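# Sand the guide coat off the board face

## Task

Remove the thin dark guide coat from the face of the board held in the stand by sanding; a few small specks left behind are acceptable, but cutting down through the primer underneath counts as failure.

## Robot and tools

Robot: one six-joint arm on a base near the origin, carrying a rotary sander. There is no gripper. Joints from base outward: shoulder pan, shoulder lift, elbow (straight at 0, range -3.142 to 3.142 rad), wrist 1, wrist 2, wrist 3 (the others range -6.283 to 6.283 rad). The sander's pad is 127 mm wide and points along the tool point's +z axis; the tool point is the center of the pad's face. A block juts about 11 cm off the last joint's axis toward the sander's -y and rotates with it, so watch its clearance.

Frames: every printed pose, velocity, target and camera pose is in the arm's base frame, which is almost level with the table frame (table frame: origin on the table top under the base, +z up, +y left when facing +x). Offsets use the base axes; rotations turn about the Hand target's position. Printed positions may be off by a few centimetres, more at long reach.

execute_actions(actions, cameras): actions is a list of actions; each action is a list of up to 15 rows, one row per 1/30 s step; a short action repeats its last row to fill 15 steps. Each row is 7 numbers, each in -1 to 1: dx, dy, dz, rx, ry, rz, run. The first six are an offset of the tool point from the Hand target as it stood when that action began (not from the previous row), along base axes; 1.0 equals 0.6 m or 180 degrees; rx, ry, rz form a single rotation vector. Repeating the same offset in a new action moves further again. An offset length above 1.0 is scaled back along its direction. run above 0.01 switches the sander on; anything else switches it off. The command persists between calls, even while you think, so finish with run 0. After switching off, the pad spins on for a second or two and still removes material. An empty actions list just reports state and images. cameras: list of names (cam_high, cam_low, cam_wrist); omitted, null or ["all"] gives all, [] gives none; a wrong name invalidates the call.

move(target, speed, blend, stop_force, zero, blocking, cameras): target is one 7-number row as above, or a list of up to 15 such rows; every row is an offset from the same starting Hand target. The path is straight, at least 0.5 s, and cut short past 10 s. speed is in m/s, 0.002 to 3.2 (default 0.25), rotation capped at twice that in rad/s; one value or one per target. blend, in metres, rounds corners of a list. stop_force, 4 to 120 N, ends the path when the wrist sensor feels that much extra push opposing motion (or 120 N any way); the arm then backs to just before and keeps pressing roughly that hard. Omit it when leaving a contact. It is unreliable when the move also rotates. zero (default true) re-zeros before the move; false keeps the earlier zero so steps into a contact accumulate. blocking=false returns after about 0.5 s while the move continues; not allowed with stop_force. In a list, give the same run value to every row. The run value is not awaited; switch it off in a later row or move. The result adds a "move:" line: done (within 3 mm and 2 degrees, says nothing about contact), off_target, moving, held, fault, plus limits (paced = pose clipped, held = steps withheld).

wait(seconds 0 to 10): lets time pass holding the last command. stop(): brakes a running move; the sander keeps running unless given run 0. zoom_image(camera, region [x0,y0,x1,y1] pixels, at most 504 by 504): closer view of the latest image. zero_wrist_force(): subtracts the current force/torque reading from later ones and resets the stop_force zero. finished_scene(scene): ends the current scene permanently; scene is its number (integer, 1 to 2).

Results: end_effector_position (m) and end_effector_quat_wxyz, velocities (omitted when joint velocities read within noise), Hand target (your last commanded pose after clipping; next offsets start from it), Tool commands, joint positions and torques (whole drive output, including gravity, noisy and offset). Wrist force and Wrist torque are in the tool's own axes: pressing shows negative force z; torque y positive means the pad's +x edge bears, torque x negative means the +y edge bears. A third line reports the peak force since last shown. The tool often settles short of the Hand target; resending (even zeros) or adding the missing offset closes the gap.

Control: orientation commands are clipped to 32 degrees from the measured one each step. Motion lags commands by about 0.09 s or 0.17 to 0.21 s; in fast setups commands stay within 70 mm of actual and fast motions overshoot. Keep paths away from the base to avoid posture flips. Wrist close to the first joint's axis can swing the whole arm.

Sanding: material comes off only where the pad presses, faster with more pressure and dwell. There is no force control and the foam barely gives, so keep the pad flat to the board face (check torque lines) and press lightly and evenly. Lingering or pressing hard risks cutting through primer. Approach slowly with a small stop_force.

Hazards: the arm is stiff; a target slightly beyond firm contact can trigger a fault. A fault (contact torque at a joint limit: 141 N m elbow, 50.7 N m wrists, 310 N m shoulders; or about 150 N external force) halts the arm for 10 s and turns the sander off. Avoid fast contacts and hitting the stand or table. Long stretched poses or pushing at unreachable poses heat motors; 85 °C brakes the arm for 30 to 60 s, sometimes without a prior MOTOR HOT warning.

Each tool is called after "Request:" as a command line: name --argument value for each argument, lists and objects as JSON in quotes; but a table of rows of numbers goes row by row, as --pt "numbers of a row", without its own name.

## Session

Request:
execute_actions --actions '[]'

Request:
zoom_image --camera "cam_high" --region '[290, 60, 500, 280]'

Scene clock: 0.00 s.
end_effector_position=(+0.3929, +0.0712, +0.4904) end_effector_quat_wxyz=(+0.000, +0.707, +0.707, +0.000)
Joint positions: [-0.272 -2.14 2.06 -1.491 -1.571 -1.843]
Joint velocities: within noise
Joint torques (N m): no reading
Wrist force (N): no reading
Wrist torque (N m): no reading
Wrist force, peak (N): no reading
Hand target: +0.3929, +0.0712, +0.4904; +0.000, +0.707, +0.707, +0.000
Tool commands: tool/run=+0.0

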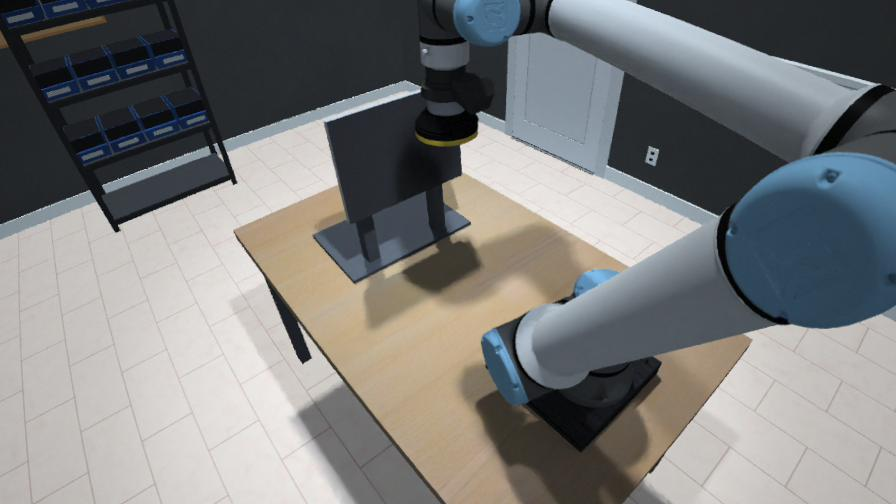

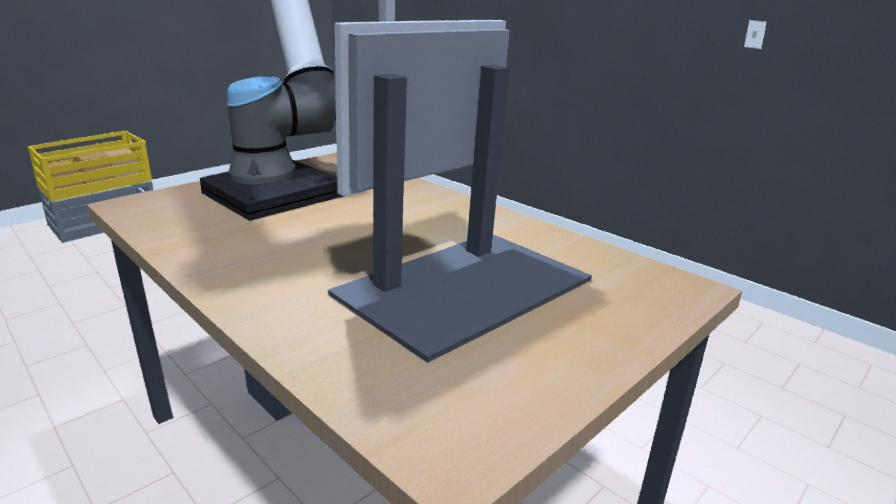

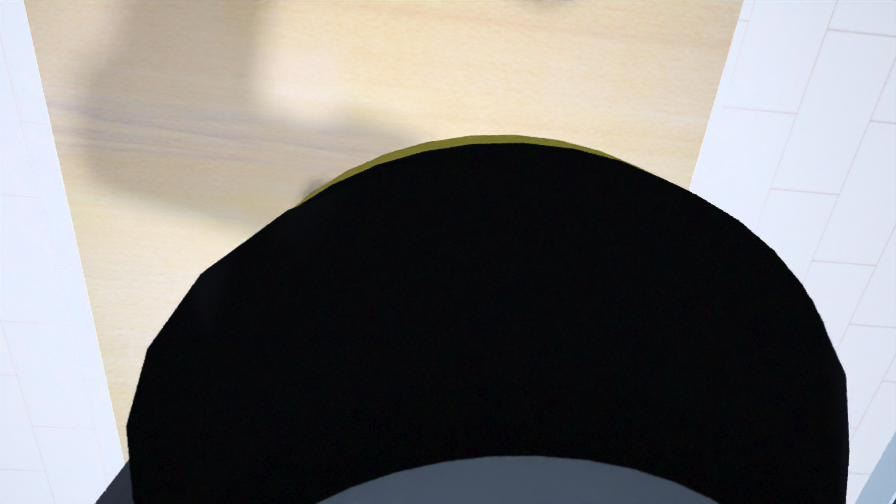

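Scaled by 2.291 from the camera's 896x504 image, which has a finer 1280x720 frame.

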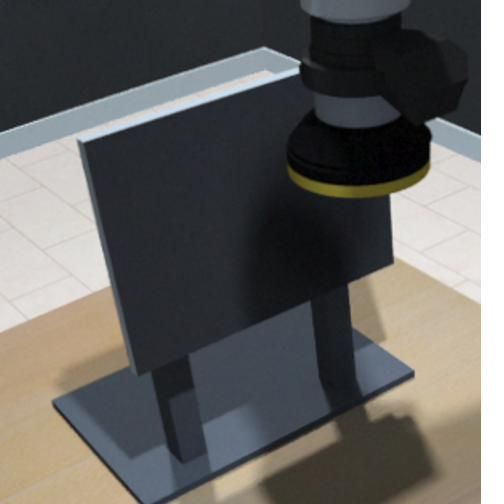

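Request:
move --target '[0.178, -0.2, -0.267, 0, -0.5, 0, 0]' --speed 0.5 --cameras '["cam_high","cam_wrist"]'

Request:
zoom_image --camera "cam_high" --region '[310, 60, 480, 240]'

Request:
move --target '[0.2833, 0.2667, -0.1333, 0, 0.018, -0.022, 0]' --speed 0.3 --cameras '["cam_high"]'

Request:
move --target '[0.08, 0, 0, 0, 0, 0, 0]' --speed 0.01 --stop_force 6 --cameras '[]'

Request:
move --pt "-0.0425 0 0 0 0 0 0" --pt "-0.0425 -0.45 0 0 0 0 0" --speed 0.2 --blend '[0.005,0]' --cameras '[]'

Request:
move --target '[0.06, 0, 0, 0, 0, 0, 0]' --speed 0.006 --stop_force 6 --cameras '[]'

Request:
move --pt "-0.01 0 0 0 0 0 0" --pt "0 0 0.2167 0 0 0 0" --speed 0.2 --cameras '[]'

Request:
move --target '[0.06, 0, 0, 0, 0, 0, 0]' --speed 0.006 --stop_force 6 --cameras '[]'

Scene clock: 26.30 s.
end_effector_position=(+0.4997, -0.0488, +0.3302) end_effector_quat_wxyz=(+0.500, +0.500, +0.500, +0.500)
Joint positions: [-0.956 -1.358 2.835 -4.619 -0.615 -1.571]
Joint velocities: within noise
Joint torques (N m): [15.11 -13.26 -22.27 -5.33 -3.79 3.47]
Wrist force (N): [-0.5 1.6 0.1]
Wrist torque (N m): [0.40 0.09 -0.11]
Wrist force, peak (N): [-0.2 2.2 0.3]
Hand target: +0.4997, -0.0488, +0.3302; +0.500, +0.500, +0.500, +0.500
Off the commanded pose: 0.000 m, 0 deg.
move: done
camera_calibration:
cam_wrist: T_world_to_cam=[[0.00902071, 0.998672, -0.0507251, 0.0710577], [-0.365645, 0.0505085, 0.929383, -0.080932], [0.930711, 0.0101637, 0.365615, -0.47932], [0, 0, 0, 1]] pos_world=[0.415875, -0.0620039, 0.254068]
Images, in order (width x height): cam_high 896x504, cam_wrist 896x504.

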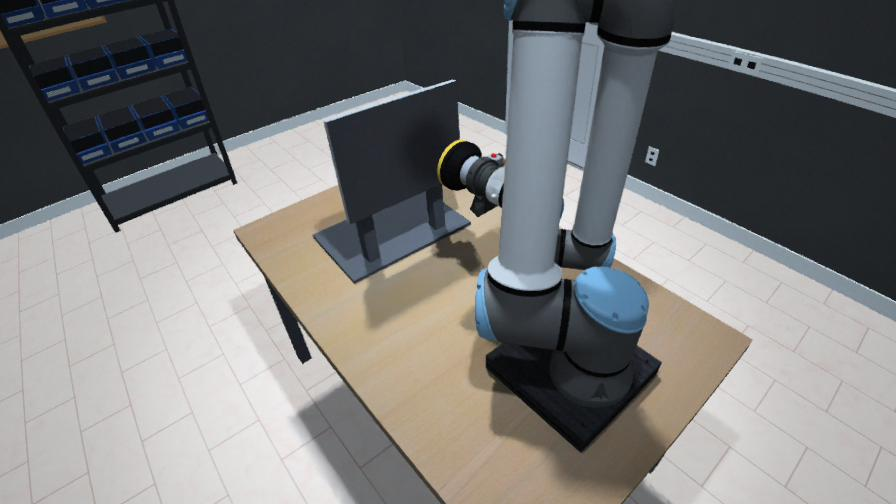

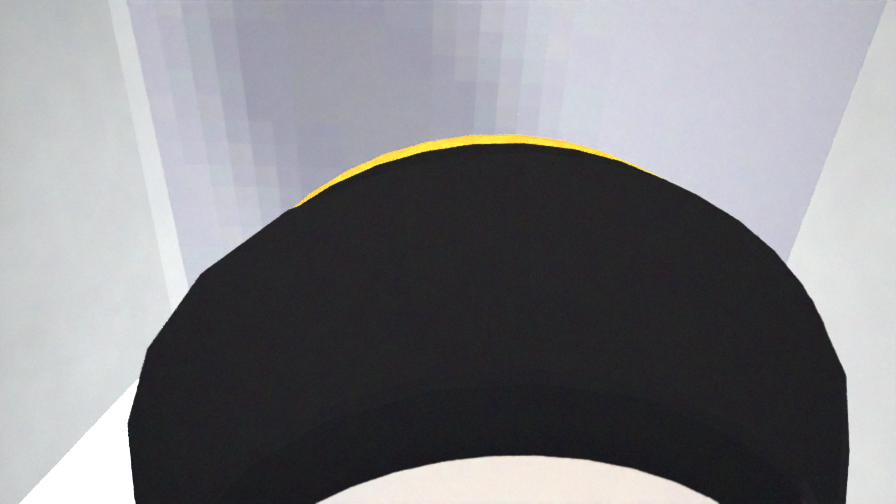

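Scaled by 2.800 from the camera's 896x504 image, which has a finer 1280x720 frame.

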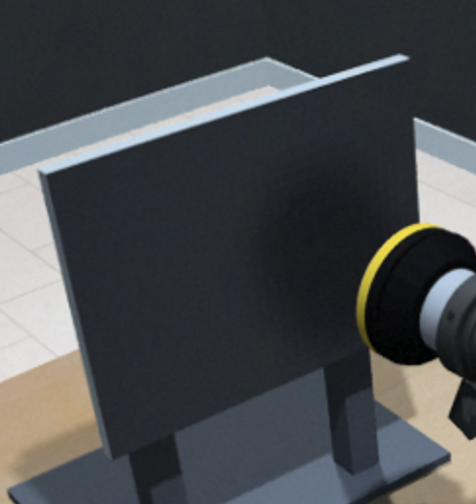

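Scene clock: 28.10 s.
end_effector_position=(+0.6696, +0.1112, +0.2503) end_effector_quat_wxyz=(+0.503, +0.531, +0.496, +0.468)
Joint positions: [-0.111 -1.042 2.462 -4.505 -1.529 -1.575]
Joint velocities: within noise
Joint torques (N m): [18.61 -44.61 -27.29 -2.11 -3.72 3.42]
Wrist force (N): [-0.7 1.4 -0.1]
Wrist torque (N m): [0.39 0.13 -0.11]
Wrist force, peak (N): [-2.1 2.7 -1.7]
Hand target: +0.6697, +0.1112, +0.2502; +0.503, +0.531, +0.496, +0.468
Off the commanded pose: 0.000 m, 0 deg.
move: done
Images, in order (width x height): cam_high 896x504.

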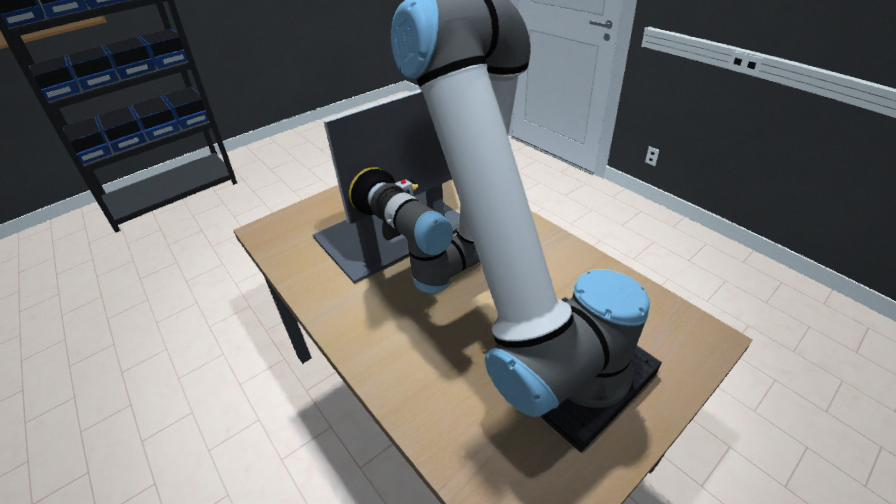

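Scene clock: 31.73 s.
end_effector_position=(+0.6916, +0.1112, +0.2502) end_effector_quat_wxyz=(+0.503, +0.531, +0.496, +0.468)
Joint positions: [-0.105 -1.033 2.421 -4.473 -1.535 -1.575]
Joint velocities: within noise
Joint torques (N m): [-13.88 -73.57 -5.71 -5.96 2.21 2.66]
Wrist force (N): [-1.5 2.2 -6.6]
Wrist torque (N m): [0.12 -0.02 -0.13]
Wrist force, peak (N): [-1.9 1.3 -14.4]
Hand target: +0.6916, +0.1112, +0.2502; +0.503, +0.531, +0.496, +0.468 (not the last commanded pose)
Off the commanded pose: 0.026 m, 0 deg.
move: contact
No camera images: "cameras" was empty.

Scene clock: 34.00 s.
end_effector_position=(+0.6661, -0.1586, +0.2502) end_effector_quat_wxyz=(+0.503, +0.531, +0.496, +0.468)
Joint positions: [-0.736 -1.043 2.464 -4.491 -0.905 -1.617]
Joint velocities: within noise
Joint torques (N m): [-13.94 -41 -25.06 -0.94 3.46 -3.58]
Wrist force (N): [-0.6 1.4 0.2]
Wrist torque (N m): [0.40 0.05 -0.11]
Wrist force, peak (N): [-1.8 2.7 -6.9]
Hand target: +0.6661, -0.1588, +0.2502; +0.503, +0.531, +0.496, +0.468
Off the commanded pose: 0.000 m, 0 deg.
move: done
No camera images: "cameras" was empty.

Scene clock: 36.03 s.
end_effector_position=(+0.6708, -0.1588, +0.2502) end_effector_quat_wxyz=(+0.503, +0.531, +0.496, +0.468)
Joint positions: [-0.729 -1.041 2.455 -4.484 -0.912 -1.616]
Joint velocities: within noise
Joint torques (N m): [-11.23 -67.26 -1.74 -5.74 3.8 0.19]
Wrist force (N): [-1.1 2.0 -6.6]
Wrist torque (N m): [0.16 0.02 -0.11]
Wrist force, peak (N): [-1.8 0.7 -10.7]
Hand target: +0.6708, -0.1588, +0.2502; +0.503, +0.531, +0.496, +0.468 (not the last commanded pose)
Off the commanded pose: 0.031 m, 0 deg.
move: contact
No camera images: "cameras" was empty.

Scene clock: 37.60 s.
end_effector_position=(+0.6708, -0.1588, +0.3802) end_effector_quat_wxyz=(+0.503, +0.531, +0.496, +0.468)
Joint positions: [-0.729 -1.357 2.438 -4.152 -0.912 -1.616]
Joint velocities: within noise
Joint torques (N m): [15.72 -60.59 -41.8 -0.79 -3.78 -3.93]
Wrist force (N): [-0.8 1.4 0.2]
Wrist torque (N m): [0.36 0.10 -0.10]
Wrist force, peak (N): [-0.9 2.4 -6.7]
Hand target: +0.6708, -0.1588, +0.3803; +0.503, +0.531, +0.496, +0.468
Off the commanded pose: 0.000 m, 0 deg.
move: done
No camera images: "cameras" was empty.

Scene clock: 39.80 s.
end_effector_position=(+0.6764, -0.1588, +0.3803) end_effector_quat_wxyz=(+0.503, +0.531, +0.496, +0.468)
Joint positions: [-0.72 -1.35 2.428 -4.149 -0.921 -1.616]
Joint velocities: within noise
Joint torques (N m): [-14.82 -61.3 -18.53 -4.24 3.7 0.69]
Wrist force (N): [-1.0 1.7 -6.3]
Wrist torque (N m): [0.10 0.04 -0.11]
Wrist force, peak (N): [-2.0 1.3 -10.9]
Hand target: +0.6764, -0.1588, +0.3803; +0.503, +0.531, +0.496, +0.468 (not the last commanded pose)
Off the commanded pose: 0.030 m, 0 deg.
move: contact
No camera images: "cameras" was empty.

Request:
move --target '[-0.006, 0, 0, 0, -0.0043, -0.0024, 0]' --speed 0.1 --cameras '[]'

Request:
move --target '[0.06, 0, 0, 0, 0, 0, 0]' --speed 0.004 --stop_force 6 --cameras '[]'

Request:
move --pt "-0.006 0 0 0 0 0 0" --pt "0.0297 0.45 0 0 0 0 0" --speed 0.2 --blend '[0.002,0]' --cameras '[]'

Request:
move --target '[0.06, 0, 0, 0, 0, 0, 0]' --speed 0.004 --stop_force 6 --cameras '[]'

Request:
move --pt "-0.016 0 0 0 0 0 0" --pt "-0.0175 0 -0.2667 0 0 0 0" --speed 0.2 --blend '[0.002,0]' --cameras '[]'

Request:
move --target '[0.06, 0, 0, 0, 0, 0, 0]' --speed 0.004 --stop_force 6 --cameras '[]'

Request:
move --pt "-0.04 0 0 0 0 0 0" --pt "-0.0398 -0.45 0 0 0 0 0" --speed 0.2 --blend '[0.002,0]' --cameras '[]'

Request:
move --target '[0.06, 0, 0, 0, 0, 0, 0]' --speed 0.004 --stop_force 6 --cameras '[]'

Scene clock: 57.50 s.
end_effector_position=(+0.6728, -0.1588, +0.3803) end_effector_quat_wxyz=(+0.508, +0.530, +0.491, +0.470)
Joint positions: [-0.722 -1.345 2.434 -4.176 -0.926 -1.604]
Joint velocities: within noise
Joint torques (N m): [-11.44 -30.79 -15.29 -6.2 -3.66 4.23]
Wrist force (N): [-1.1 1.4 0.2]
Wrist torque (N m): [0.35 0.17 -0.10]
Wrist force, peak (N): [-0.7 1.9 -7.2]
Hand target: +0.6728, -0.1588, +0.3803; +0.508, +0.530, +0.491, +0.470
Off the commanded pose: 0.000 m, 0 deg.
move: done
No camera images: "cameras" was empty.

Scene clock: 59.17 s.
end_effector_position=(+0.6767, -0.1588, +0.3803) end_effector_quat_wxyz=(+0.508, +0.530, +0.491, +0.470)
Joint positions: [-0.716 -1.34 2.426 -4.174 -0.932 -1.604]
Joint velocities: within noise
Joint torques (N m): [-13.98 -56.06 -19.79 -2.62 2 3.2]
Wrist force (N): [-0.2 2.1 -11.5]
Wrist torque (N m): [0.40 0.24 -0.11]
Wrist force, peak (N): [-1.9 1.8 -12.2]
Hand target: +0.6766, -0.1588, +0.3803; +0.508, +0.530, +0.491, +0.470 (not the last commanded pose)
Off the commanded pose: 0.032 m, 0 deg.
move: contact
No camera images: "cameras" was empty.

Scene clock: 61.37 s.
end_effector_position=(+0.6944, +0.1111, +0.3803) end_effector_quat_wxyz=(+0.508, +0.530, +0.491, +0.470) end_effector_velocity=(+0.000, +0.002, +0.000) end_effector_angular_velocity=(+0.000, +0.000, +0.001)
Joint positions: [-0.1 -1.321 2.397 -4.175 -1.547 -1.573]
Joint velocities: [0.005 0.001 -0.001 0 -0.004 0]
Joint torques (N m): [15.8 -38.46 -42.55 -1.74 -4.21 3.37]
Wrist force (N): [-1.0 2.1 0.5]
Wrist torque (N m): [0.45 0.17 -0.15]
Wrist force, peak (N): [-0.2 2.5 -11.0]
Hand target: +0.6945, +0.1112, +0.3803; +0.508, +0.530, +0.491, +0.470
Off the commanded pose: 0.000 m, 0 deg.
move: done; blend cut to 0.0018 m at target 1
No camera images: "cameras" was empty.

Scene clock: 62.83 s.
end_effector_position=(+0.6975, +0.1112, +0.3803) end_effector_quat_wxyz=(+0.508, +0.530, +0.491, +0.470)
Joint positions: [-0.099 -1.317 2.391 -4.173 -1.548 -1.573]
Joint velocities: within noise
Joint torques (N m): [4.8 -61.61 -22.93 -3.26 -1.22 3.3]
Wrist force (N): [-2.2 2.3 -11.6]
Wrist torque (N m): [0.45 0.21 -0.15]
Wrist force, peak (N): [-2.0 2.0 -12.0]
Hand target: +0.6975, +0.1112, +0.3803; +0.508, +0.530, +0.491, +0.470 (not the last commanded pose)
Off the commanded pose: 0.033 m, 0 deg.
move: contact
No camera images: "cameras" was empty.

Scene clock: 64.53 s.
end_effector_position=(+0.6870, +0.1112, +0.2204) end_effector_quat_wxyz=(+0.508, +0.530, +0.491, +0.470)
Joint positions: [-0.102 -0.952 2.418 -4.564 -1.546 -1.573]
Joint velocities: within noise
Joint torques (N m): [14.71 -49.02 -23.52 -7.2 3.89 3.43]
Wrist force (N): [-0.6 1.6 0.0]
Wrist torque (N m): [0.40 0.09 -0.15]
Wrist force, peak (N): [-2.3 3.1 -11.4]
Hand target: +0.6870, +0.1112, +0.2202; +0.508, +0.530, +0.491, +0.470
Off the commanded pose: 0.000 m, 0 deg.
move: done
No camera images: "cameras" was empty.

Scene clock: 66.17 s.
end_effector_position=(+0.6907, +0.1112, +0.2203) end_effector_quat_wxyz=(+0.508, +0.530, +0.491, +0.470)
Joint positions: [-0.101 -0.951 2.411 -4.559 -1.547 -1.573]
Joint velocities: within noise
Joint torques (N m): [5.57 -57.26 -2.31 -5.74 -1.87 3.38]
Wrist force (N): [-1.8 1.4 -11.5]
Wrist torque (N m): [0.36 0.13 -0.16]
Wrist force, peak (N): [-2.0 1.5 -11.9]
Hand target: +0.6906, +0.1112, +0.2202; +0.508, +0.530, +0.491, +0.470 (not the last commanded pose)
Off the commanded pose: 0.032 m, 0 deg.
move: contact
No camera images: "cameras" was empty.

Scene clock: 68.47 s.
end_effector_position=(+0.6667, -0.1586, +0.2202) end_effector_quat_wxyz=(+0.508, +0.530, +0.491, +0.470)
Joint positions: [-0.732 -0.956 2.453 -4.584 -0.916 -1.605]
Joint velocities: within noise
Joint torques (N m): [-9.7 -44.4 -21.32 -1.53 3.7 -3.87]
Wrist force (N): [-0.7 1.3 -0.1]
Wrist torque (N m): [0.39 0.06 -0.10]
Wrist force, peak (N): [-1.8 1.8 -10.4]
Hand target: +0.6667, -0.1588, +0.2202; +0.508, +0.530, +0.491, +0.470
Off the commanded pose: 0.000 m, 0 deg.
move: done
No camera images: "cameras" was empty.

Scene clock: 69.93 s.
end_effector_position=(+0.6699, -0.1588, +0.2203) end_effector_quat_wxyz=(+0.508, +0.530, +0.491, +0.470)
Joint positions: [-0.727 -0.956 2.447 -4.579 -0.921 -1.604]
Joint velocities: within noise
Joint torques (N m): [-13.02 -52.33 1.68 -5.1 2.43 2.03]
Wrist force (N): [0.2 1.4 -11.0]
Wrist torque (N m): [0.38 0.15 -0.11]
Wrist force, peak (N): [-1.8 0.9 -12.1]
Hand target: +0.6698, -0.1588, +0.2202; +0.508, +0.530, +0.491, +0.470 (not the last commanded pose)
Off the commanded pose: 0.033 m, 0 deg.
move: contact
No camera images: "cameras" was empty.

Request:
move --pt "-0.05 0 0 0 0 0 0" --pt "0.0538 0.5797 0.3497 0 0 0 0" --speed '[0.1,0.3]' --cameras '[]'

Request:
move --pt "0.0067 0 0 0 0 0 1" --pt "-0.048 -0.71 0 0 0 0 1" --pt "-0.0813 -0.71 0 0 0 0 1" --speed '[0.02,0.053,0.1]' --cameras '[]'

Request:
move --target '[0.0224,0,-0.1,0,0,0,1]' --speed 0.15 --cameras '[]'

Request:
move --pt "0.0067 0 0 0 0 0 1" --pt "0.0613 0.71 0 0 0 0 1" --pt "0.028 0.71 0 0 0 0 1" --speed '[0.02,0.053,0.1]' --cameras '[]'

Request:
move --target '[0.0221,0,-0.1083,0,0,0,1]' --speed 0.15 --cameras '[]'

Request:
move --pt "0.0067 0 0 0 0 0 1" --pt "-0.048 -0.71 0 0 0 0 1" --pt "-0.0813 -0.71 0 0 0 0 1" --speed '[0.02,0.053,0.1]' --cameras '[]'

Request:
move --target '[0.0221,0,-0.1083,0,0,0,1]' --speed 0.15 --cameras '[]'

Request:
move --pt "0.0067 0 0 0 0 0 1" --pt "0.0613 0.71 0 0 0 0 1" --pt "0.028 0.71 0 0 0 0 1" --speed '[0.02,0.053,0.1]' --cameras '[]'

Request:
move --target '[0.0228,0,-0.0917,0,0,0,1]' --speed 0.15 --cameras '[]'

Request:
move --pt "0.0067 0 0 0 0 0 1" --pt "-0.048 -0.71 0 0 0 0 1" --pt "-0.0813 -0.71 0 0 0 0 0" --speed '[0.02,0.053,0.1]' --cameras '[]'

Request:
move --target '[-0.22, 0.13, 0.2, 0, 0, 0, 0]' --speed 0.4 --cameras '["cam_high"]'

Request:
zoom_image --camera "cam_high" --region '[310, 60, 480, 240]'

Scene clock: 106.20 s.
end_effector_position=(+0.7020, +0.1889, +0.4300) end_effector_quat_wxyz=(+0.508, +0.530, +0.491, +0.470)
Joint positions: [0.074 -1.372 2.308 -4.034 -1.721 -1.565]
Joint velocities: within noise
Joint torques (N m): [11.64 -34.8 -50.53 -1.53 -3.59 3.64]
Wrist force (N): [-0.9 2.4 0.7]
Wrist torque (N m): [0.51 0.23 -0.18]
Wrist force, peak (N): [0.3 1.1 -10.1]
Hand target: +0.7021, +0.1891, +0.4301; +0.508, +0.530, +0.491, +0.470
Off the commanded pose: 0.000 m, 0 deg.
move: done
No camera images: "cameras" was empty.

Scene clock: 115.30 s.
end_effector_position=(+0.6535, -0.2369, +0.4301) end_effector_quat_wxyz=(+0.508, +0.530, +0.491, +0.470)
Joint positions: [-0.886 -1.432 2.386 -4.033 -0.762 -1.617]
Joint velocities: within noise
Joint torques (N m): [-15.33 -61.44 -21.2 -4.94 2.93 -3.79]
Wrist force (N): [-0.6 1.5 0.7]
Wrist torque (N m): [0.39 0.12 -0.19]
Wrist force, peak (N): [-0.3 1.7 -26.1]
Hand target: +0.6533, -0.2369, +0.4301; +0.508, +0.530, +0.491, +0.470
Off the commanded pose: 0.000 m, 0 deg.
move: done
No camera images: "cameras" was empty.

Scene clock: 116.47 s.
end_effector_position=(+0.6667, -0.2369, +0.3702) end_effector_quat_wxyz=(+0.508, +0.530, +0.491, +0.470)
Joint positions: [-0.863 -1.294 2.391 -4.178 -0.786 -1.615]
Joint velocities: within noise
Joint torques (N m): [13.88 -37.81 -39.3 -4.86 -1.86 3.19]
Wrist force (N): [-1.0 2.1 0.6]
Wrist torque (N m): [0.46 0.15 -0.19]
Wrist force, peak (N): [-0.3 3.6 0.5]
Hand target: +0.6667, -0.2369, +0.3701; +0.508, +0.530, +0.491, +0.470
Off the commanded pose: 0.000 m, 0 deg.
move: done
No camera images: "cameras" was empty.

Scene clock: 125.50 s.
end_effector_position=(+0.6838, +0.1890, +0.3701) end_effector_quat_wxyz=(+0.508, +0.530, +0.491, +0.470)
Joint positions: [0.078 -1.278 2.366 -4.186 -1.725 -1.565]
Joint velocities: within noise
Joint torques (N m): [13.23 -64.13 -15.89 -6.13 -2.88 4.14]
Wrist force (N): [-0.9 1.9 1.2]
Wrist torque (N m): [0.46 0.21 -0.18]
Wrist force, peak (N): [-1.1 1.7 -29.7]
Hand target: +0.6835, +0.1891, +0.3701; +0.508, +0.530, +0.491, +0.470
Off the commanded pose: 0.000 m, 0 deg.
move: done
No camera images: "cameras" was empty.

Scene clock: 126.67 s.
end_effector_position=(+0.6968, +0.1890, +0.3053) end_effector_quat_wxyz=(+0.508, +0.530, +0.491, +0.470)
Joint positions: [0.075 -1.129 2.355 -4.325 -1.723 -1.565]
Joint velocities: within noise
Joint torques (N m): [-12.42 -40.62 -35.23 -6 2.8 -3.48]
Wrist force (N): [-1.0 2.0 0.8]
Wrist torque (N m): [0.49 0.23 -0.17]
Wrist force, peak (N): [-1.0 4.2 0.2]
Hand target: +0.6968, +0.1891, +0.3051; +0.508, +0.530, +0.491, +0.470
Off the commanded pose: 0.000 m, 0 deg.
move: done
No camera images: "cameras" was empty.

Scene clock: 135.77 s.
end_effector_position=(+0.6482, -0.2369, +0.3051) end_effector_quat_wxyz=(+0.508, +0.530, +0.491, +0.470)
Joint positions: [-0.896 -1.162 2.436 -4.353 -0.752 -1.618]
Joint velocities: within noise
Joint torques (N m): [-11.04 -68.76 -4.19 -4.73 3.41 -3.4]
Wrist force (N): [-0.2 2.2 0.1]
Wrist torque (N m): [0.45 0.05 -0.14]
Wrist force, peak (N): [-0.2 1.8 -35.3]
Hand target: +0.6480, -0.2369, +0.3051; +0.508, +0.530, +0.491, +0.470
Off the commanded pose: 0.000 m, 0 deg.
move: done
No camera images: "cameras" was empty.

Scene clock: 136.93 s.
end_effector_position=(+0.6612, -0.2369, +0.2403) end_effector_quat_wxyz=(+0.508, +0.530, +0.491, +0.470)
Joint positions: [-0.872 -0.998 2.409 -4.491 -0.776 -1.616]
Joint velocities: within noise
Joint torques (N m): [14.45 -46.3 -24.43 -5.35 -2.36 3.71]
Wrist force (N): [-0.4 1.5 0.2]
Wrist torque (N m): [0.39 0.04 -0.20]
Wrist force, peak (N): [-0.8 3.6 -0.7]
Hand target: +0.6613, -0.2369, +0.2401; +0.508, +0.530, +0.491, +0.470
Off the commanded pose: 0.000 m, 0 deg.
move: done
No camera images: "cameras" was empty.

Scene clock: 145.97 s.
end_effector_position=(+0.6784, +0.1890, +0.2401) end_effector_quat_wxyz=(+0.508, +0.530, +0.491, +0.470)
Joint positions: [0.079 -0.992 2.383 -4.49 -1.726 -1.565]
Joint velocities: within noise
Joint torques (N m): [15.23 -75.17 1.43 -5.63 -2.58 3.95]
Wrist force (N): [-0.7 2.4 1.0]
Wrist torque (N m): [0.52 0.17 -0.21]
Wrist force, peak (N): [-1.5 1.0 -33.3]
Hand target: +0.6781, +0.1891, +0.2401; +0.508, +0.530, +0.491, +0.470
Off the commanded pose: 0.000 m, 0 deg.
move: done
No camera images: "cameras" was empty.

Scene clock: 147.07 s.
end_effector_position=(+0.6917, +0.1890, +0.1853) end_effector_quat_wxyz=(+0.508, +0.530, +0.491, +0.470)
Joint positions: [0.076 -0.862 2.343 -4.58 -1.724 -1.565]
Joint velocities: within noise
Joint torques (N m): [-10.6 -50.65 -24.15 -5.5 2.27 -3.82]
Wrist force (N): [-0.6 2.1 0.5]
Wrist torque (N m): [0.54 0.15 -0.20]
Wrist force, peak (N): [-0.8 4.1 0.7]
Hand target: +0.6918, +0.1891, +0.1851; +0.508, +0.530, +0.491, +0.470
Off the commanded pose: 0.000 m, 0 deg.
move: done
No camera images: "cameras" was empty.

Scene clock: 156.67 s.
end_effector_position=(+0.6430, -0.2369, +0.1851) end_effector_quat_wxyz=(+0.508, +0.530, +0.491, +0.470)
Joint positions: [-0.906 -0.867 2.422 -4.633 -0.743 -1.619]
Joint velocities: within noise
Joint torques (N m): [-13.24 -71.45 7.65 -5.15 2.45 -3.69]
Wrist force (N): [-0.4 2.2 -0.2]
Wrist torque (N m): [0.45 0.06 -0.10]
Wrist force, peak (N): [-0.5 1.2 -29.3]
Hand target: +0.6430, -0.2369, +0.1851; +0.508, +0.530, +0.491, +0.470
Off the commanded pose: 0.000 m, 0 deg.
move: done
No camera images: "cameras" was empty.

Scene clock: 158.23 s.
end_effector_position=(+0.5111, -0.1589, +0.3050) end_effector_quat_wxyz=(+0.508, +0.530, +0.491, +0.470)
Joint positions: [-1.124 -1.271 2.759 -4.545 -0.525 -1.646]
Joint velocities: within noise
Joint torques (N m): [-13.89 -48.87 5.78 0.02 3.48 -3.75]
Wrist force (N): [-0.6 2.2 0.3]
Wrist torque (N m): [0.48 0.13 -0.08]
Wrist force, peak (N): [1.4 3.0 -1.6]
Hand target: +0.5110, -0.1589, +0.3051; +0.508, +0.530, +0.491, +0.470
Off the commanded pose: 0.000 m, 0 deg.
move: done
Images, in order (width x height): cam_high 896x504.

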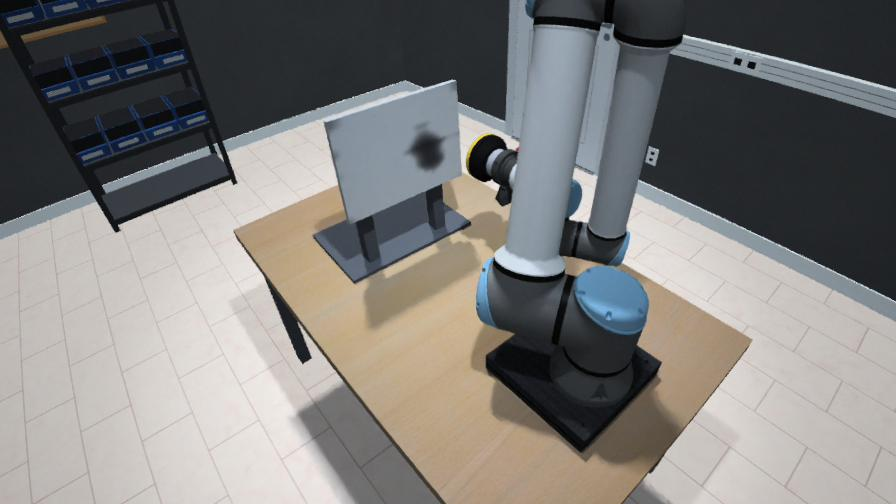

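Scaled by 2.800 from the camera's 896x504 image, which has a finer 1280x720 frame.

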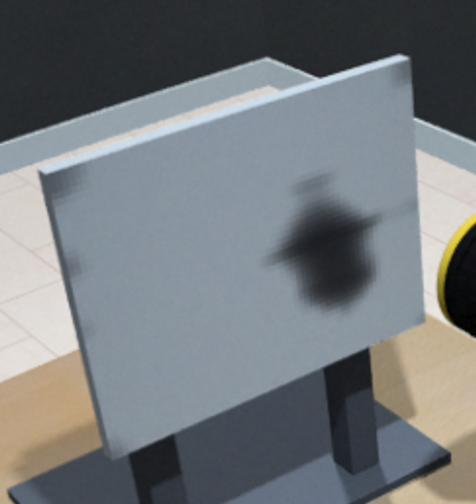

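Request:
move --target '[0.28, 0.1482, 0.0748, 0, -0.0072, 0, 0]' --speed 0.3 --cameras '[]'

Request:
move --target '[0.03,0,0,0,0,0,0]' --speed 0.004 --stop_force 8 --cameras '[]'

Request:
move --pt "0.0003 0 0 0 0 0 1" --pt "-0.0149 -0.2 0 0 0 0 1" --pt "-0.0349 -0.2 0 0 0 0 0" --speed '[0.02,0.05,0.1]' --cameras '[]'

Request:
move --target '[0.0228, 0.1417, -0.0583, 0, 0, 0, 0]' --speed 0.1 --cameras '[]'

Request:
move --target '[0.03,0,0,0,0,0,0]' --speed 0.004 --stop_force 8 --cameras '[]'

Request:
move --pt "0.0003 0 0 0 0 0 1" --pt "-0.0041 -0.0583 0 0 0 0 1" --pt "0.0004 0.0 0 0 0 0 1" --pt "-0.02 0.0 0 0 0 0 0" --speed '[0.02,0.05,0.05,0.1]' --cameras '[]'

Request:
move --target '[0.0125, 0, -0.0583, 0, 0, 0, 0]' --speed 0.1 --cameras '[]'

Request:
move --target '[0.03,0,0,0,0,0,0]' --speed 0.004 --stop_force 8 --cameras '[]'

Request:
move --pt "0.0003 0 0 0 0 0 1" --pt "-0.0041 -0.0583 0 0 0 0 1" --pt "0.0004 0.0 0 0 0 0 1" --pt "-0.02 0.0 0 0 0 0 0" --speed '[0.02,0.05,0.05,0.1]' --cameras '[]'

Request:
move --target '[-0.25, 0, 0.05, 0, 0, 0, 0]' --speed 0.4 --cameras '["cam_high"]'

Request:
zoom_image --camera "cam_high" --region '[310, 60, 480, 240]'

Scene clock: 179.10 s.
end_effector_position=(+0.6789, -0.0701, +0.3499) end_effector_quat_wxyz=(+0.513, +0.524, +0.485, +0.476)
Joint positions: [-0.535 -1.273 2.465 -4.311 -1.113 -1.58]
Joint velocities: within noise
Joint torques (N m): [14.91 -36.58 -38.02 -0.84 -4.46 -4.34]
Wrist force (N): [-1.0 1.6 0.6]
Wrist torque (N m): [0.39 0.21 -0.09]
Wrist force, peak (N): [0.4 2.9 2.8]
Hand target: +0.6790, -0.0700, +0.3500; +0.513, +0.524, +0.485, +0.476
Off the commanded pose: 0.000 m, 0 deg.
move: done
No camera images: "cameras" was empty.

Scene clock: 181.10 s.
end_effector_position=(+0.6817, -0.0700, +0.3499) end_effector_quat_wxyz=(+0.513, +0.524, +0.485, +0.476)
Joint positions: [-0.531 -1.27 2.46 -4.309 -1.117 -1.58]
Joint velocities: within noise
Joint torques (N m): [-12.86 -61.17 -14.09 -5.45 1.66 0.83]
Wrist force (N): [-1.1 2.5 -8.3]
Wrist torque (N m): [0.75 0.16 -0.09]
Wrist force, peak (N): [-1.8 1.8 -10.6]
Hand target: +0.6817, -0.0700, +0.3500; +0.513, +0.524, +0.485, +0.476 (not the last commanded pose)
Off the commanded pose: 0.015 m, 0 deg.
move: contact
No camera images: "cameras" was empty.

Scene clock: 185.43 s.
end_effector_position=(+0.6608, -0.1900, +0.3500) end_effector_quat_wxyz=(+0.513, +0.524, +0.485, +0.476)
Joint positions: [-0.798 -1.26 2.441 -4.295 -0.849 -1.588]
Joint velocities: within noise
Joint torques (N m): [-12.46 -62.59 -12.19 -4.94 2.54 -3.99]
Wrist force (N): [-0.9 1.6 0.3]
Wrist torque (N m): [0.40 0.10 -0.07]
Wrist force, peak (N): [-1.4 1.9 -12.8]
Hand target: +0.6608, -0.1900, +0.3500; +0.513, +0.524, +0.485, +0.476
Off the commanded pose: 0.000 m, 0 deg.
move: done
No camera images: "cameras" was empty.

Scene clock: 187.03 s.
end_effector_position=(+0.6743, -0.1051, +0.3150) end_effector_quat_wxyz=(+0.513, +0.524, +0.485, +0.476)
Joint positions: [-0.615 -1.186 2.469 -4.401 -1.032 -1.582]
Joint velocities: within noise
Joint torques (N m): [18.06 -35.42 -25.06 -6.57 -3.58 3.44]
Wrist force (N): [-1.0 1.7 0.5]
Wrist torque (N m): [0.41 0.18 -0.08]
Wrist force, peak (N): [-2.5 2.1 0.1]
Hand target: +0.6744, -0.1050, +0.3150; +0.513, +0.524, +0.485, +0.476
Off the commanded pose: 0.000 m, 0 deg.
move: done
No camera images: "cameras" was empty.

Scene clock: 189.10 s.
end_effector_position=(+0.6775, -0.1050, +0.3150) end_effector_quat_wxyz=(+0.513, +0.524, +0.485, +0.476)
Joint positions: [-0.611 -1.183 2.463 -4.398 -1.037 -1.582]
Joint velocities: within noise
Joint torques (N m): [-13.86 -63.83 -10.16 -4.87 2.72 2.57]
Wrist force (N): [-1.3 6.7 -8.2]
Wrist torque (N m): [0.83 0.14 -0.11]
Wrist force, peak (N): [-1.9 5.4 -10.8]
Hand target: +0.6775, -0.1050, +0.3150; +0.513, +0.524, +0.485, +0.476 (not the last commanded pose)
Off the commanded pose: 0.015 m, 0 deg.
move: contact
No camera images: "cameras" was empty.

Scene clock: 192.43 s.
end_effector_position=(+0.6655, -0.1050, +0.3150) end_effector_quat_wxyz=(+0.513, +0.524, +0.485, +0.476)
Joint positions: [-0.628 -1.192 2.486 -4.411 -1.019 -1.583]
Joint velocities: within noise
Joint torques (N m): [-10.76 -62.34 -7.18 -5.39 2.29 -4.53]
Wrist force (N): [-0.7 2.1 0.5]
Wrist torque (N m): [0.46 0.14 -0.09]
Wrist force, peak (N): [-1.4 2.4 -15.1]
Hand target: +0.6655, -0.1050, +0.3150; +0.513, +0.524, +0.485, +0.476
Off the commanded pose: 0.000 m, 0 deg.
move: done
No camera images: "cameras" was empty.

Scene clock: 193.50 s.
end_effector_position=(+0.6729, -0.1050, +0.2802) end_effector_quat_wxyz=(+0.513, +0.524, +0.485, +0.476)
Joint positions: [-0.617 -1.098 2.472 -4.492 -1.03 -1.582]
Joint velocities: within noise
Joint torques (N m): [16.01 -40.23 -27.42 -6.76 -3.67 3.49]
Wrist force (N): [-1.1 1.5 0.6]
Wrist torque (N m): [0.38 0.20 -0.09]
Wrist force, peak (N): [-0.9 3.2 0.5]
Hand target: +0.6730, -0.1050, +0.2800; +0.513, +0.524, +0.485, +0.476
Off the commanded pose: 0.000 m, 0 deg.
move: done
No camera images: "cameras" was empty.

Scene clock: 195.60 s.
end_effector_position=(+0.6760, -0.1050, +0.2800) end_effector_quat_wxyz=(+0.513, +0.524, +0.485, +0.476)
Joint positions: [-0.613 -1.095 2.466 -4.489 -1.035 -1.582]
Joint velocities: within noise
Joint torques (N m): [-14.44 -67.17 -4.83 -4.64 3.51 2.9]
Wrist force (N): [-0.2 5.2 -7.4]
Wrist torque (N m): [0.72 0.16 -0.13]
Wrist force, peak (N): [-0.4 6.2 -10.2]
Hand target: +0.6760, -0.1050, +0.2800; +0.513, +0.524, +0.485, +0.476 (not the last commanded pose)
Off the commanded pose: 0.015 m, 0 deg.
move: contact
No camera images: "cameras" was empty.

Scene clock: 198.93 s.
end_effector_position=(+0.6640, -0.1050, +0.2800) end_effector_quat_wxyz=(+0.513, +0.524, +0.485, +0.476)
Joint positions: [-0.631 -1.102 2.49 -4.505 -1.017 -1.583]
Joint velocities: within noise
Joint torques (N m): [-12.25 -67.52 -1.05 -5.62 2.53 -3.94]
Wrist force (N): [-0.9 1.6 0.8]
Wrist torque (N m): [0.42 0.12 -0.11]
Wrist force, peak (N): [-1.7 2.4 -15.3]
Hand target: +0.6640, -0.1050, +0.2800; +0.513, +0.524, +0.485, +0.476
Off the commanded pose: 0.000 m, 0 deg.
move: done
No camera images: "cameras" was empty.

Scene clock: 200.47 s.
end_effector_position=(+0.5140, -0.1050, +0.3100) end_effector_quat_wxyz=(+0.513, +0.524, +0.485, +0.476)
Joint positions: [-0.997 -1.271 2.79 -4.627 -0.651 -1.597]
Joint velocities: within noise
Joint torques (N m): [-15.3 -48.34 7.67 -5.67 3.44 -3.73]
Wrist force (N): [-0.6 1.7 0.1]
Wrist torque (N m): [0.42 0.13 -0.10]
Wrist force, peak (N): [-0.7 1.2 3.6]
Hand target: +0.5140, -0.1050, +0.3100; +0.513, +0.524, +0.485, +0.476
Off the commanded pose: 0.000 m, 0 deg.
move: done
Images, in order (width x height): cam_high 896x504.

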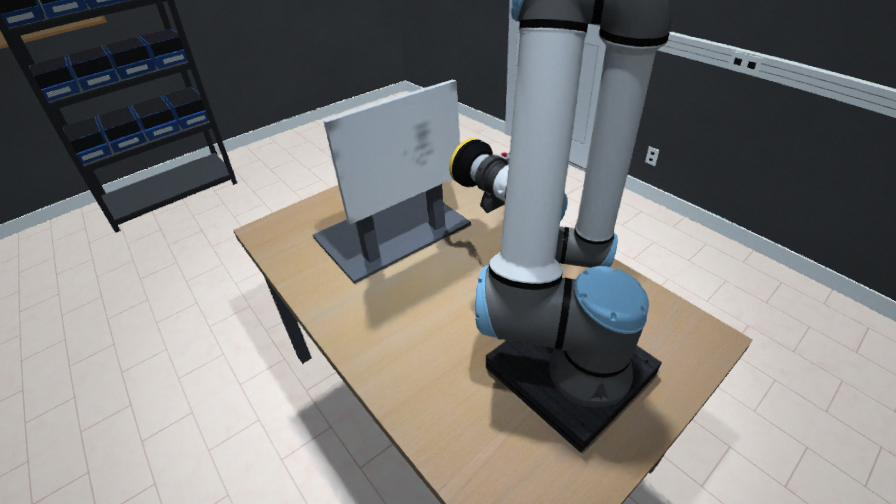

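Scaled by 2.800 from the camera's 896x504 image, which has a finer 1280x720 frame.

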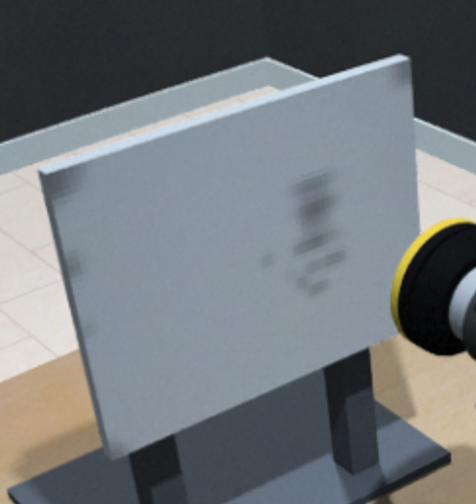

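Request:
move --target '[0.2733, 0, 0.1333, 0, 0, 0, 0]' --speed 0.3 --cameras '[]'

Request:
move --target '[0.03,0,0,0,0,0,0]' --speed 0.005 --stop_force 8 --cameras '[]'

Request:
move --pt "0.0003 0 0 0 0 0 1" --pt "-0.0078 0 -0.1917 0 0 0 1" --pt "-0.0378 0 -0.1917 0 0 0 0" --speed '[0.02,0.04,0.1]' --cameras '[]'

Request:
move --target '[0.0725, 0.4833, 0.2917, 0, 0.0072, 0, 0]' --speed 0.25 --cameras '[]'

Request:
move --target '[0.03,0,0,0,0,0,0]' --speed 0.005 --stop_force 6 --cameras '[]'

Request:
move --pt "0.0006 0 0 0 0 0 1" --pt "-0.0136 0 -0.3333 0 0 0 1" --pt "-0.045 0 -0.3333 0 0 0 0" --speed '[0.02,0.05,0.1]' --cameras '[]'

Request:
move --target '[-0.0147, -0.6833, 0.325, 0, 0, 0, 0]' --speed 0.25 --cameras '[]'

Request:
move --target '[0.03,0,0,0,0,0,0]' --speed 0.005 --stop_force 6 --cameras '[]'

Request:
move --pt "0.0006 0 0 0 0 0 1" --pt "-0.0012 0 -0.0417 0 0 0 1" --pt "-0.04 0 -0.0417 0 0 0 0" --speed '[0.02,0.03,0.1]' --cameras '[]'

Request:
move --target '[-0.25, 0.1, -0.2, 0, 0, 0, 0]' --speed 0.4 --cameras '["cam_high","cam_wrist"]'

Request:
zoom_image --camera "cam_high" --region '[310, 60, 480, 240]'

Scene clock: 225.23 s.
end_effector_position=(+0.6777, -0.1050, +0.3899) end_effector_quat_wxyz=(+0.513, +0.524, +0.485, +0.476)
Joint positions: [-0.61 -1.361 2.443 -4.2 -1.037 -1.582]
Joint velocities: within noise
Joint torques (N m): [13.76 -32.91 -41.85 -0.86 -4.24 -4.26]
Wrist force (N): [-0.8 1.4 0.8]
Wrist torque (N m): [0.35 0.20 -0.12]
Wrist force, peak (N): [-0.9 3.0 3.1]
Hand target: +0.6779, -0.1050, +0.3900; +0.513, +0.524, +0.485, +0.476
Off the commanded pose: 0.000 m, 0 deg.
move: done
No camera images: "cameras" was empty.

Scene clock: 227.07 s.
end_effector_position=(+0.6806, -0.1050, +0.3900) end_effector_quat_wxyz=(+0.513, +0.524, +0.485, +0.476)
Joint positions: [-0.606 -1.357 2.438 -4.198 -1.041 -1.582]
Joint velocities: within noise
Joint torques (N m): [-14.75 -58.06 -21.14 -5.25 3.04 0.49]
Wrist force (N): [-1.3 2.6 -7.0]
Wrist torque (N m): [0.77 0.28 -0.12]
Wrist force, peak (N): [-1.6 1.6 -10.4]
Hand target: +0.6806, -0.1050, +0.3900; +0.513, +0.524, +0.485, +0.476 (not the last commanded pose)
Off the commanded pose: 0.015 m, 0 deg.
move: contact
No camera images: "cameras" was empty.

Scene clock: 231.93 s.
end_effector_position=(+0.6580, -0.1050, +0.2749) end_effector_quat_wxyz=(+0.513, +0.524, +0.485, +0.476)
Joint positions: [-0.64 -1.092 2.501 -4.527 -1.008 -1.583]
Joint velocities: within noise
Joint torques (N m): [-8.92 -67 -0.36 -5.55 2.74 -2.99]
Wrist force (N): [-1.0 2.1 0.6]
Wrist torque (N m): [0.48 0.14 -0.13]
Wrist force, peak (N): [-1.5 2.9 -12.9]
Hand target: +0.6580, -0.1050, +0.2749; +0.513, +0.524, +0.485, +0.476
Off the commanded pose: 0.000 m, 0 deg.
move: done
No camera images: "cameras" was empty.

Scene clock: 234.10 s.
end_effector_position=(+0.7014, +0.1848, +0.4500) end_effector_quat_wxyz=(+0.508, +0.529, +0.491, +0.470)
Joint positions: [0.066 -1.41 2.301 -3.989 -1.713 -1.566]
Joint velocities: within noise
Joint torques (N m): [12.95 -38.88 -52.06 -1.63 -3.44 3.79]
Wrist force (N): [-0.6 2.0 0.9]
Wrist torque (N m): [0.45 0.18 -0.15]
Wrist force, peak (N): [1.7 3.3 0.8]
Hand target: +0.7015, +0.1850, +0.4500; +0.508, +0.530, +0.491, +0.470
Off the commanded pose: 0.000 m, 0 deg.
move: done
No camera images: "cameras" was empty.

Scene clock: 236.40 s.
end_effector_position=(+0.7065, +0.1850, +0.4500) end_effector_quat_wxyz=(+0.508, +0.530, +0.491, +0.470)
Joint positions: [0.065 -1.403 2.292 -3.987 -1.713 -1.566]
Joint velocities: within noise
Joint torques (N m): [-5.12 -63.41 -28.35 -5.15 0.46 1.92]
Wrist force (N): [-0.7 2.4 -5.5]
Wrist torque (N m): [0.61 0.04 -0.16]
Wrist force, peak (N): [-1.0 2.3 -7.7]
Hand target: +0.7065, +0.1850, +0.4500; +0.508, +0.530, +0.491, +0.470 (not the last commanded pose)
Off the commanded pose: 0.013 m, 0 deg.
move: contact
No camera images: "cameras" was empty.

Scene clock: 242.37 s.
end_effector_position=(+0.6795, +0.1850, +0.2500) end_effector_quat_wxyz=(+0.508, +0.530, +0.491, +0.470)
Joint positions: [0.069 -1.015 2.387 -4.47 -1.717 -1.566]
Joint velocities: within noise
Joint torques (N m): [12.98 -75.17 -3.07 -5.85 -2.37 3.1]
Wrist force (N): [-0.7 2.3 0.6]
Wrist torque (N m): [0.49 0.14 -0.14]
Wrist force, peak (N): [-0.5 1.9 -17.4]
Hand target: +0.6795, +0.1850, +0.2500; +0.508, +0.530, +0.491, +0.470
Off the commanded pose: 0.000 m, 0 deg.
move: done
No camera images: "cameras" was empty.

Scene clock: 244.97 s.
end_effector_position=(+0.6706, -0.2248, +0.4449) end_effector_quat_wxyz=(+0.508, +0.530, +0.491, +0.470)
Joint positions: [-0.837 -1.444 2.358 -3.996 -0.811 -1.613]
Joint velocities: within noise
Joint torques (N m): [-12.99 -59.79 -49.68 -0.82 4.06 -4.39]
Wrist force (N): [-0.4 1.3 0.5]
Wrist torque (N m): [0.41 0.08 -0.10]
Wrist force, peak (N): [-3.3 2.7 0.9]
Hand target: +0.6706, -0.2250, +0.4450; +0.508, +0.530, +0.491, +0.470
Off the commanded pose: 0.000 m, 0 deg.
move: done
No camera images: "cameras" was empty.

Scene clock: 247.03 s.
end_effector_position=(+0.6746, -0.2250, +0.4450) end_effector_quat_wxyz=(+0.508, +0.530, +0.491, +0.470)
Joint positions: [-0.831 -1.439 2.351 -3.995 -0.817 -1.612]
Joint velocities: within noise
Joint torques (N m): [-11.28 -57.18 -26.83 -3.43 3.12 0.87]
Wrist force (N): [0.0 1.1 -5.9]
Wrist torque (N m): [0.55 0.30 -0.10]
Wrist force, peak (N): [-0.5 1.8 -8.3]
Hand target: +0.6746, -0.2250, +0.4450; +0.508, +0.530, +0.491, +0.470 (not the last commanded pose)
Off the commanded pose: 0.014 m, 0 deg.
move: contact
No camera images: "cameras" was empty.

Scene clock: 249.90 s.
end_effector_position=(+0.6506, -0.2250, +0.4200) end_effector_quat_wxyz=(+0.508, +0.530, +0.491, +0.470)
Joint positions: [-0.873 -1.424 2.406 -4.063 -0.775 -1.616]
Joint velocities: within noise
Joint torques (N m): [-12.43 -59.09 -21.28 -5.09 2.87 -4.17]
Wrist force (N): [-0.3 1.5 0.7]
Wrist torque (N m): [0.38 0.10 -0.13]
Wrist force, peak (N): [-0.7 1.5 -13.4]
Hand target: +0.6506, -0.2250, +0.4200; +0.508, +0.530, +0.491, +0.470
Off the commanded pose: 0.000 m, 0 deg.
move: done
No camera images: "cameras" was empty.

Scene clock: 251.60 s.
end_effector_position=(+0.5006, -0.1650, +0.3000) end_effector_quat_wxyz=(+0.508, +0.530, +0.491, +0.470)
Joint positions: [-1.175 -1.252 2.775 -4.57 -0.474 -1.656]
Joint velocities: within noise
Joint torques (N m): [-15.66 -18.04 8.04 -4.75 3.57 3.55]
Wrist force (N): [-0.5 1.6 0.4]
Wrist torque (N m): [0.42 0.14 -0.10]
Wrist force, peak (N): [-1.3 4.0 2.8]
Hand target: +0.5006, -0.1650, +0.3000; +0.508, +0.530, +0.491, +0.470
Off the commanded pose: 0.000 m, 0 deg.
move: done
camera_calibration:
cam_wrist: T_world_to_cam=[[0.0833461, 0.99515, -0.0522483, 0.14823], [-0.320462, 0.0764114, 0.944174, -0.0693426], [0.943587, -0.0619496, 0.325277, -0.4742], [0, 0, 0, 1]] pos_world=[0.412874, -0.171589, 0.227463]
Images, in order (width x height): cam_high 896x504, cam_wrist 896x504.

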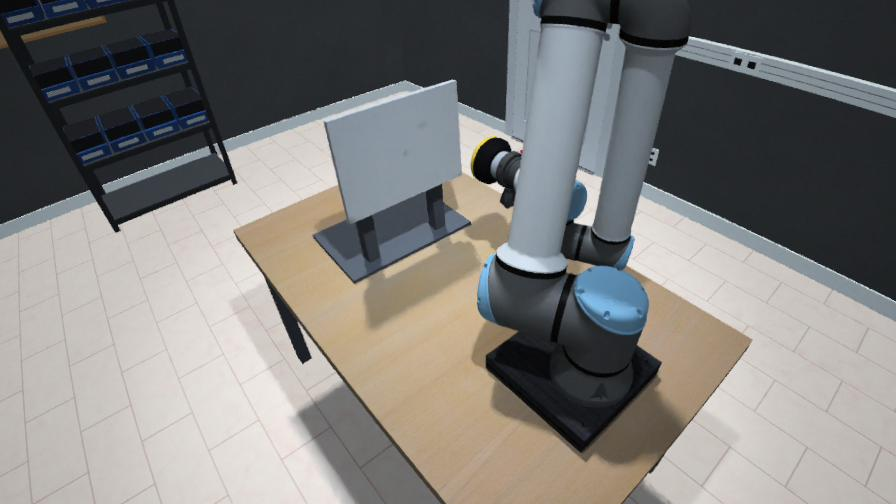

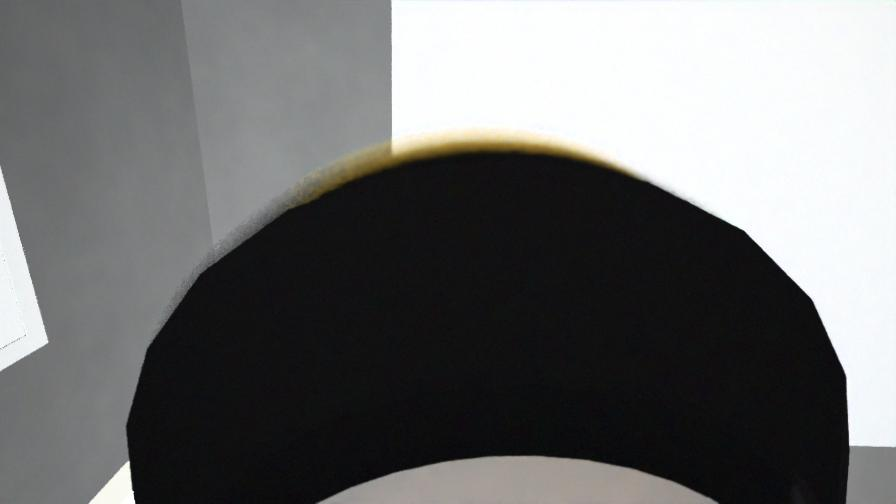

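Scaled by 2.800 from the camera's 896x504 image, which has a finer 1280x720 frame.

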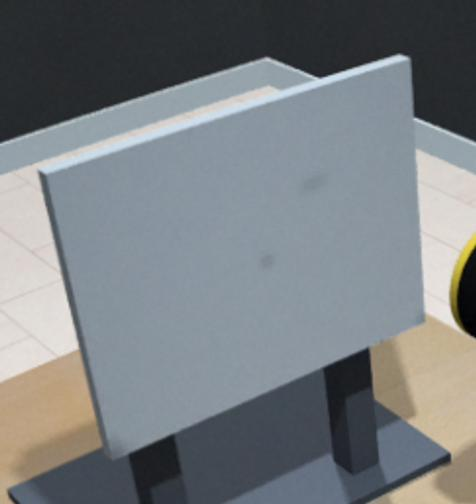

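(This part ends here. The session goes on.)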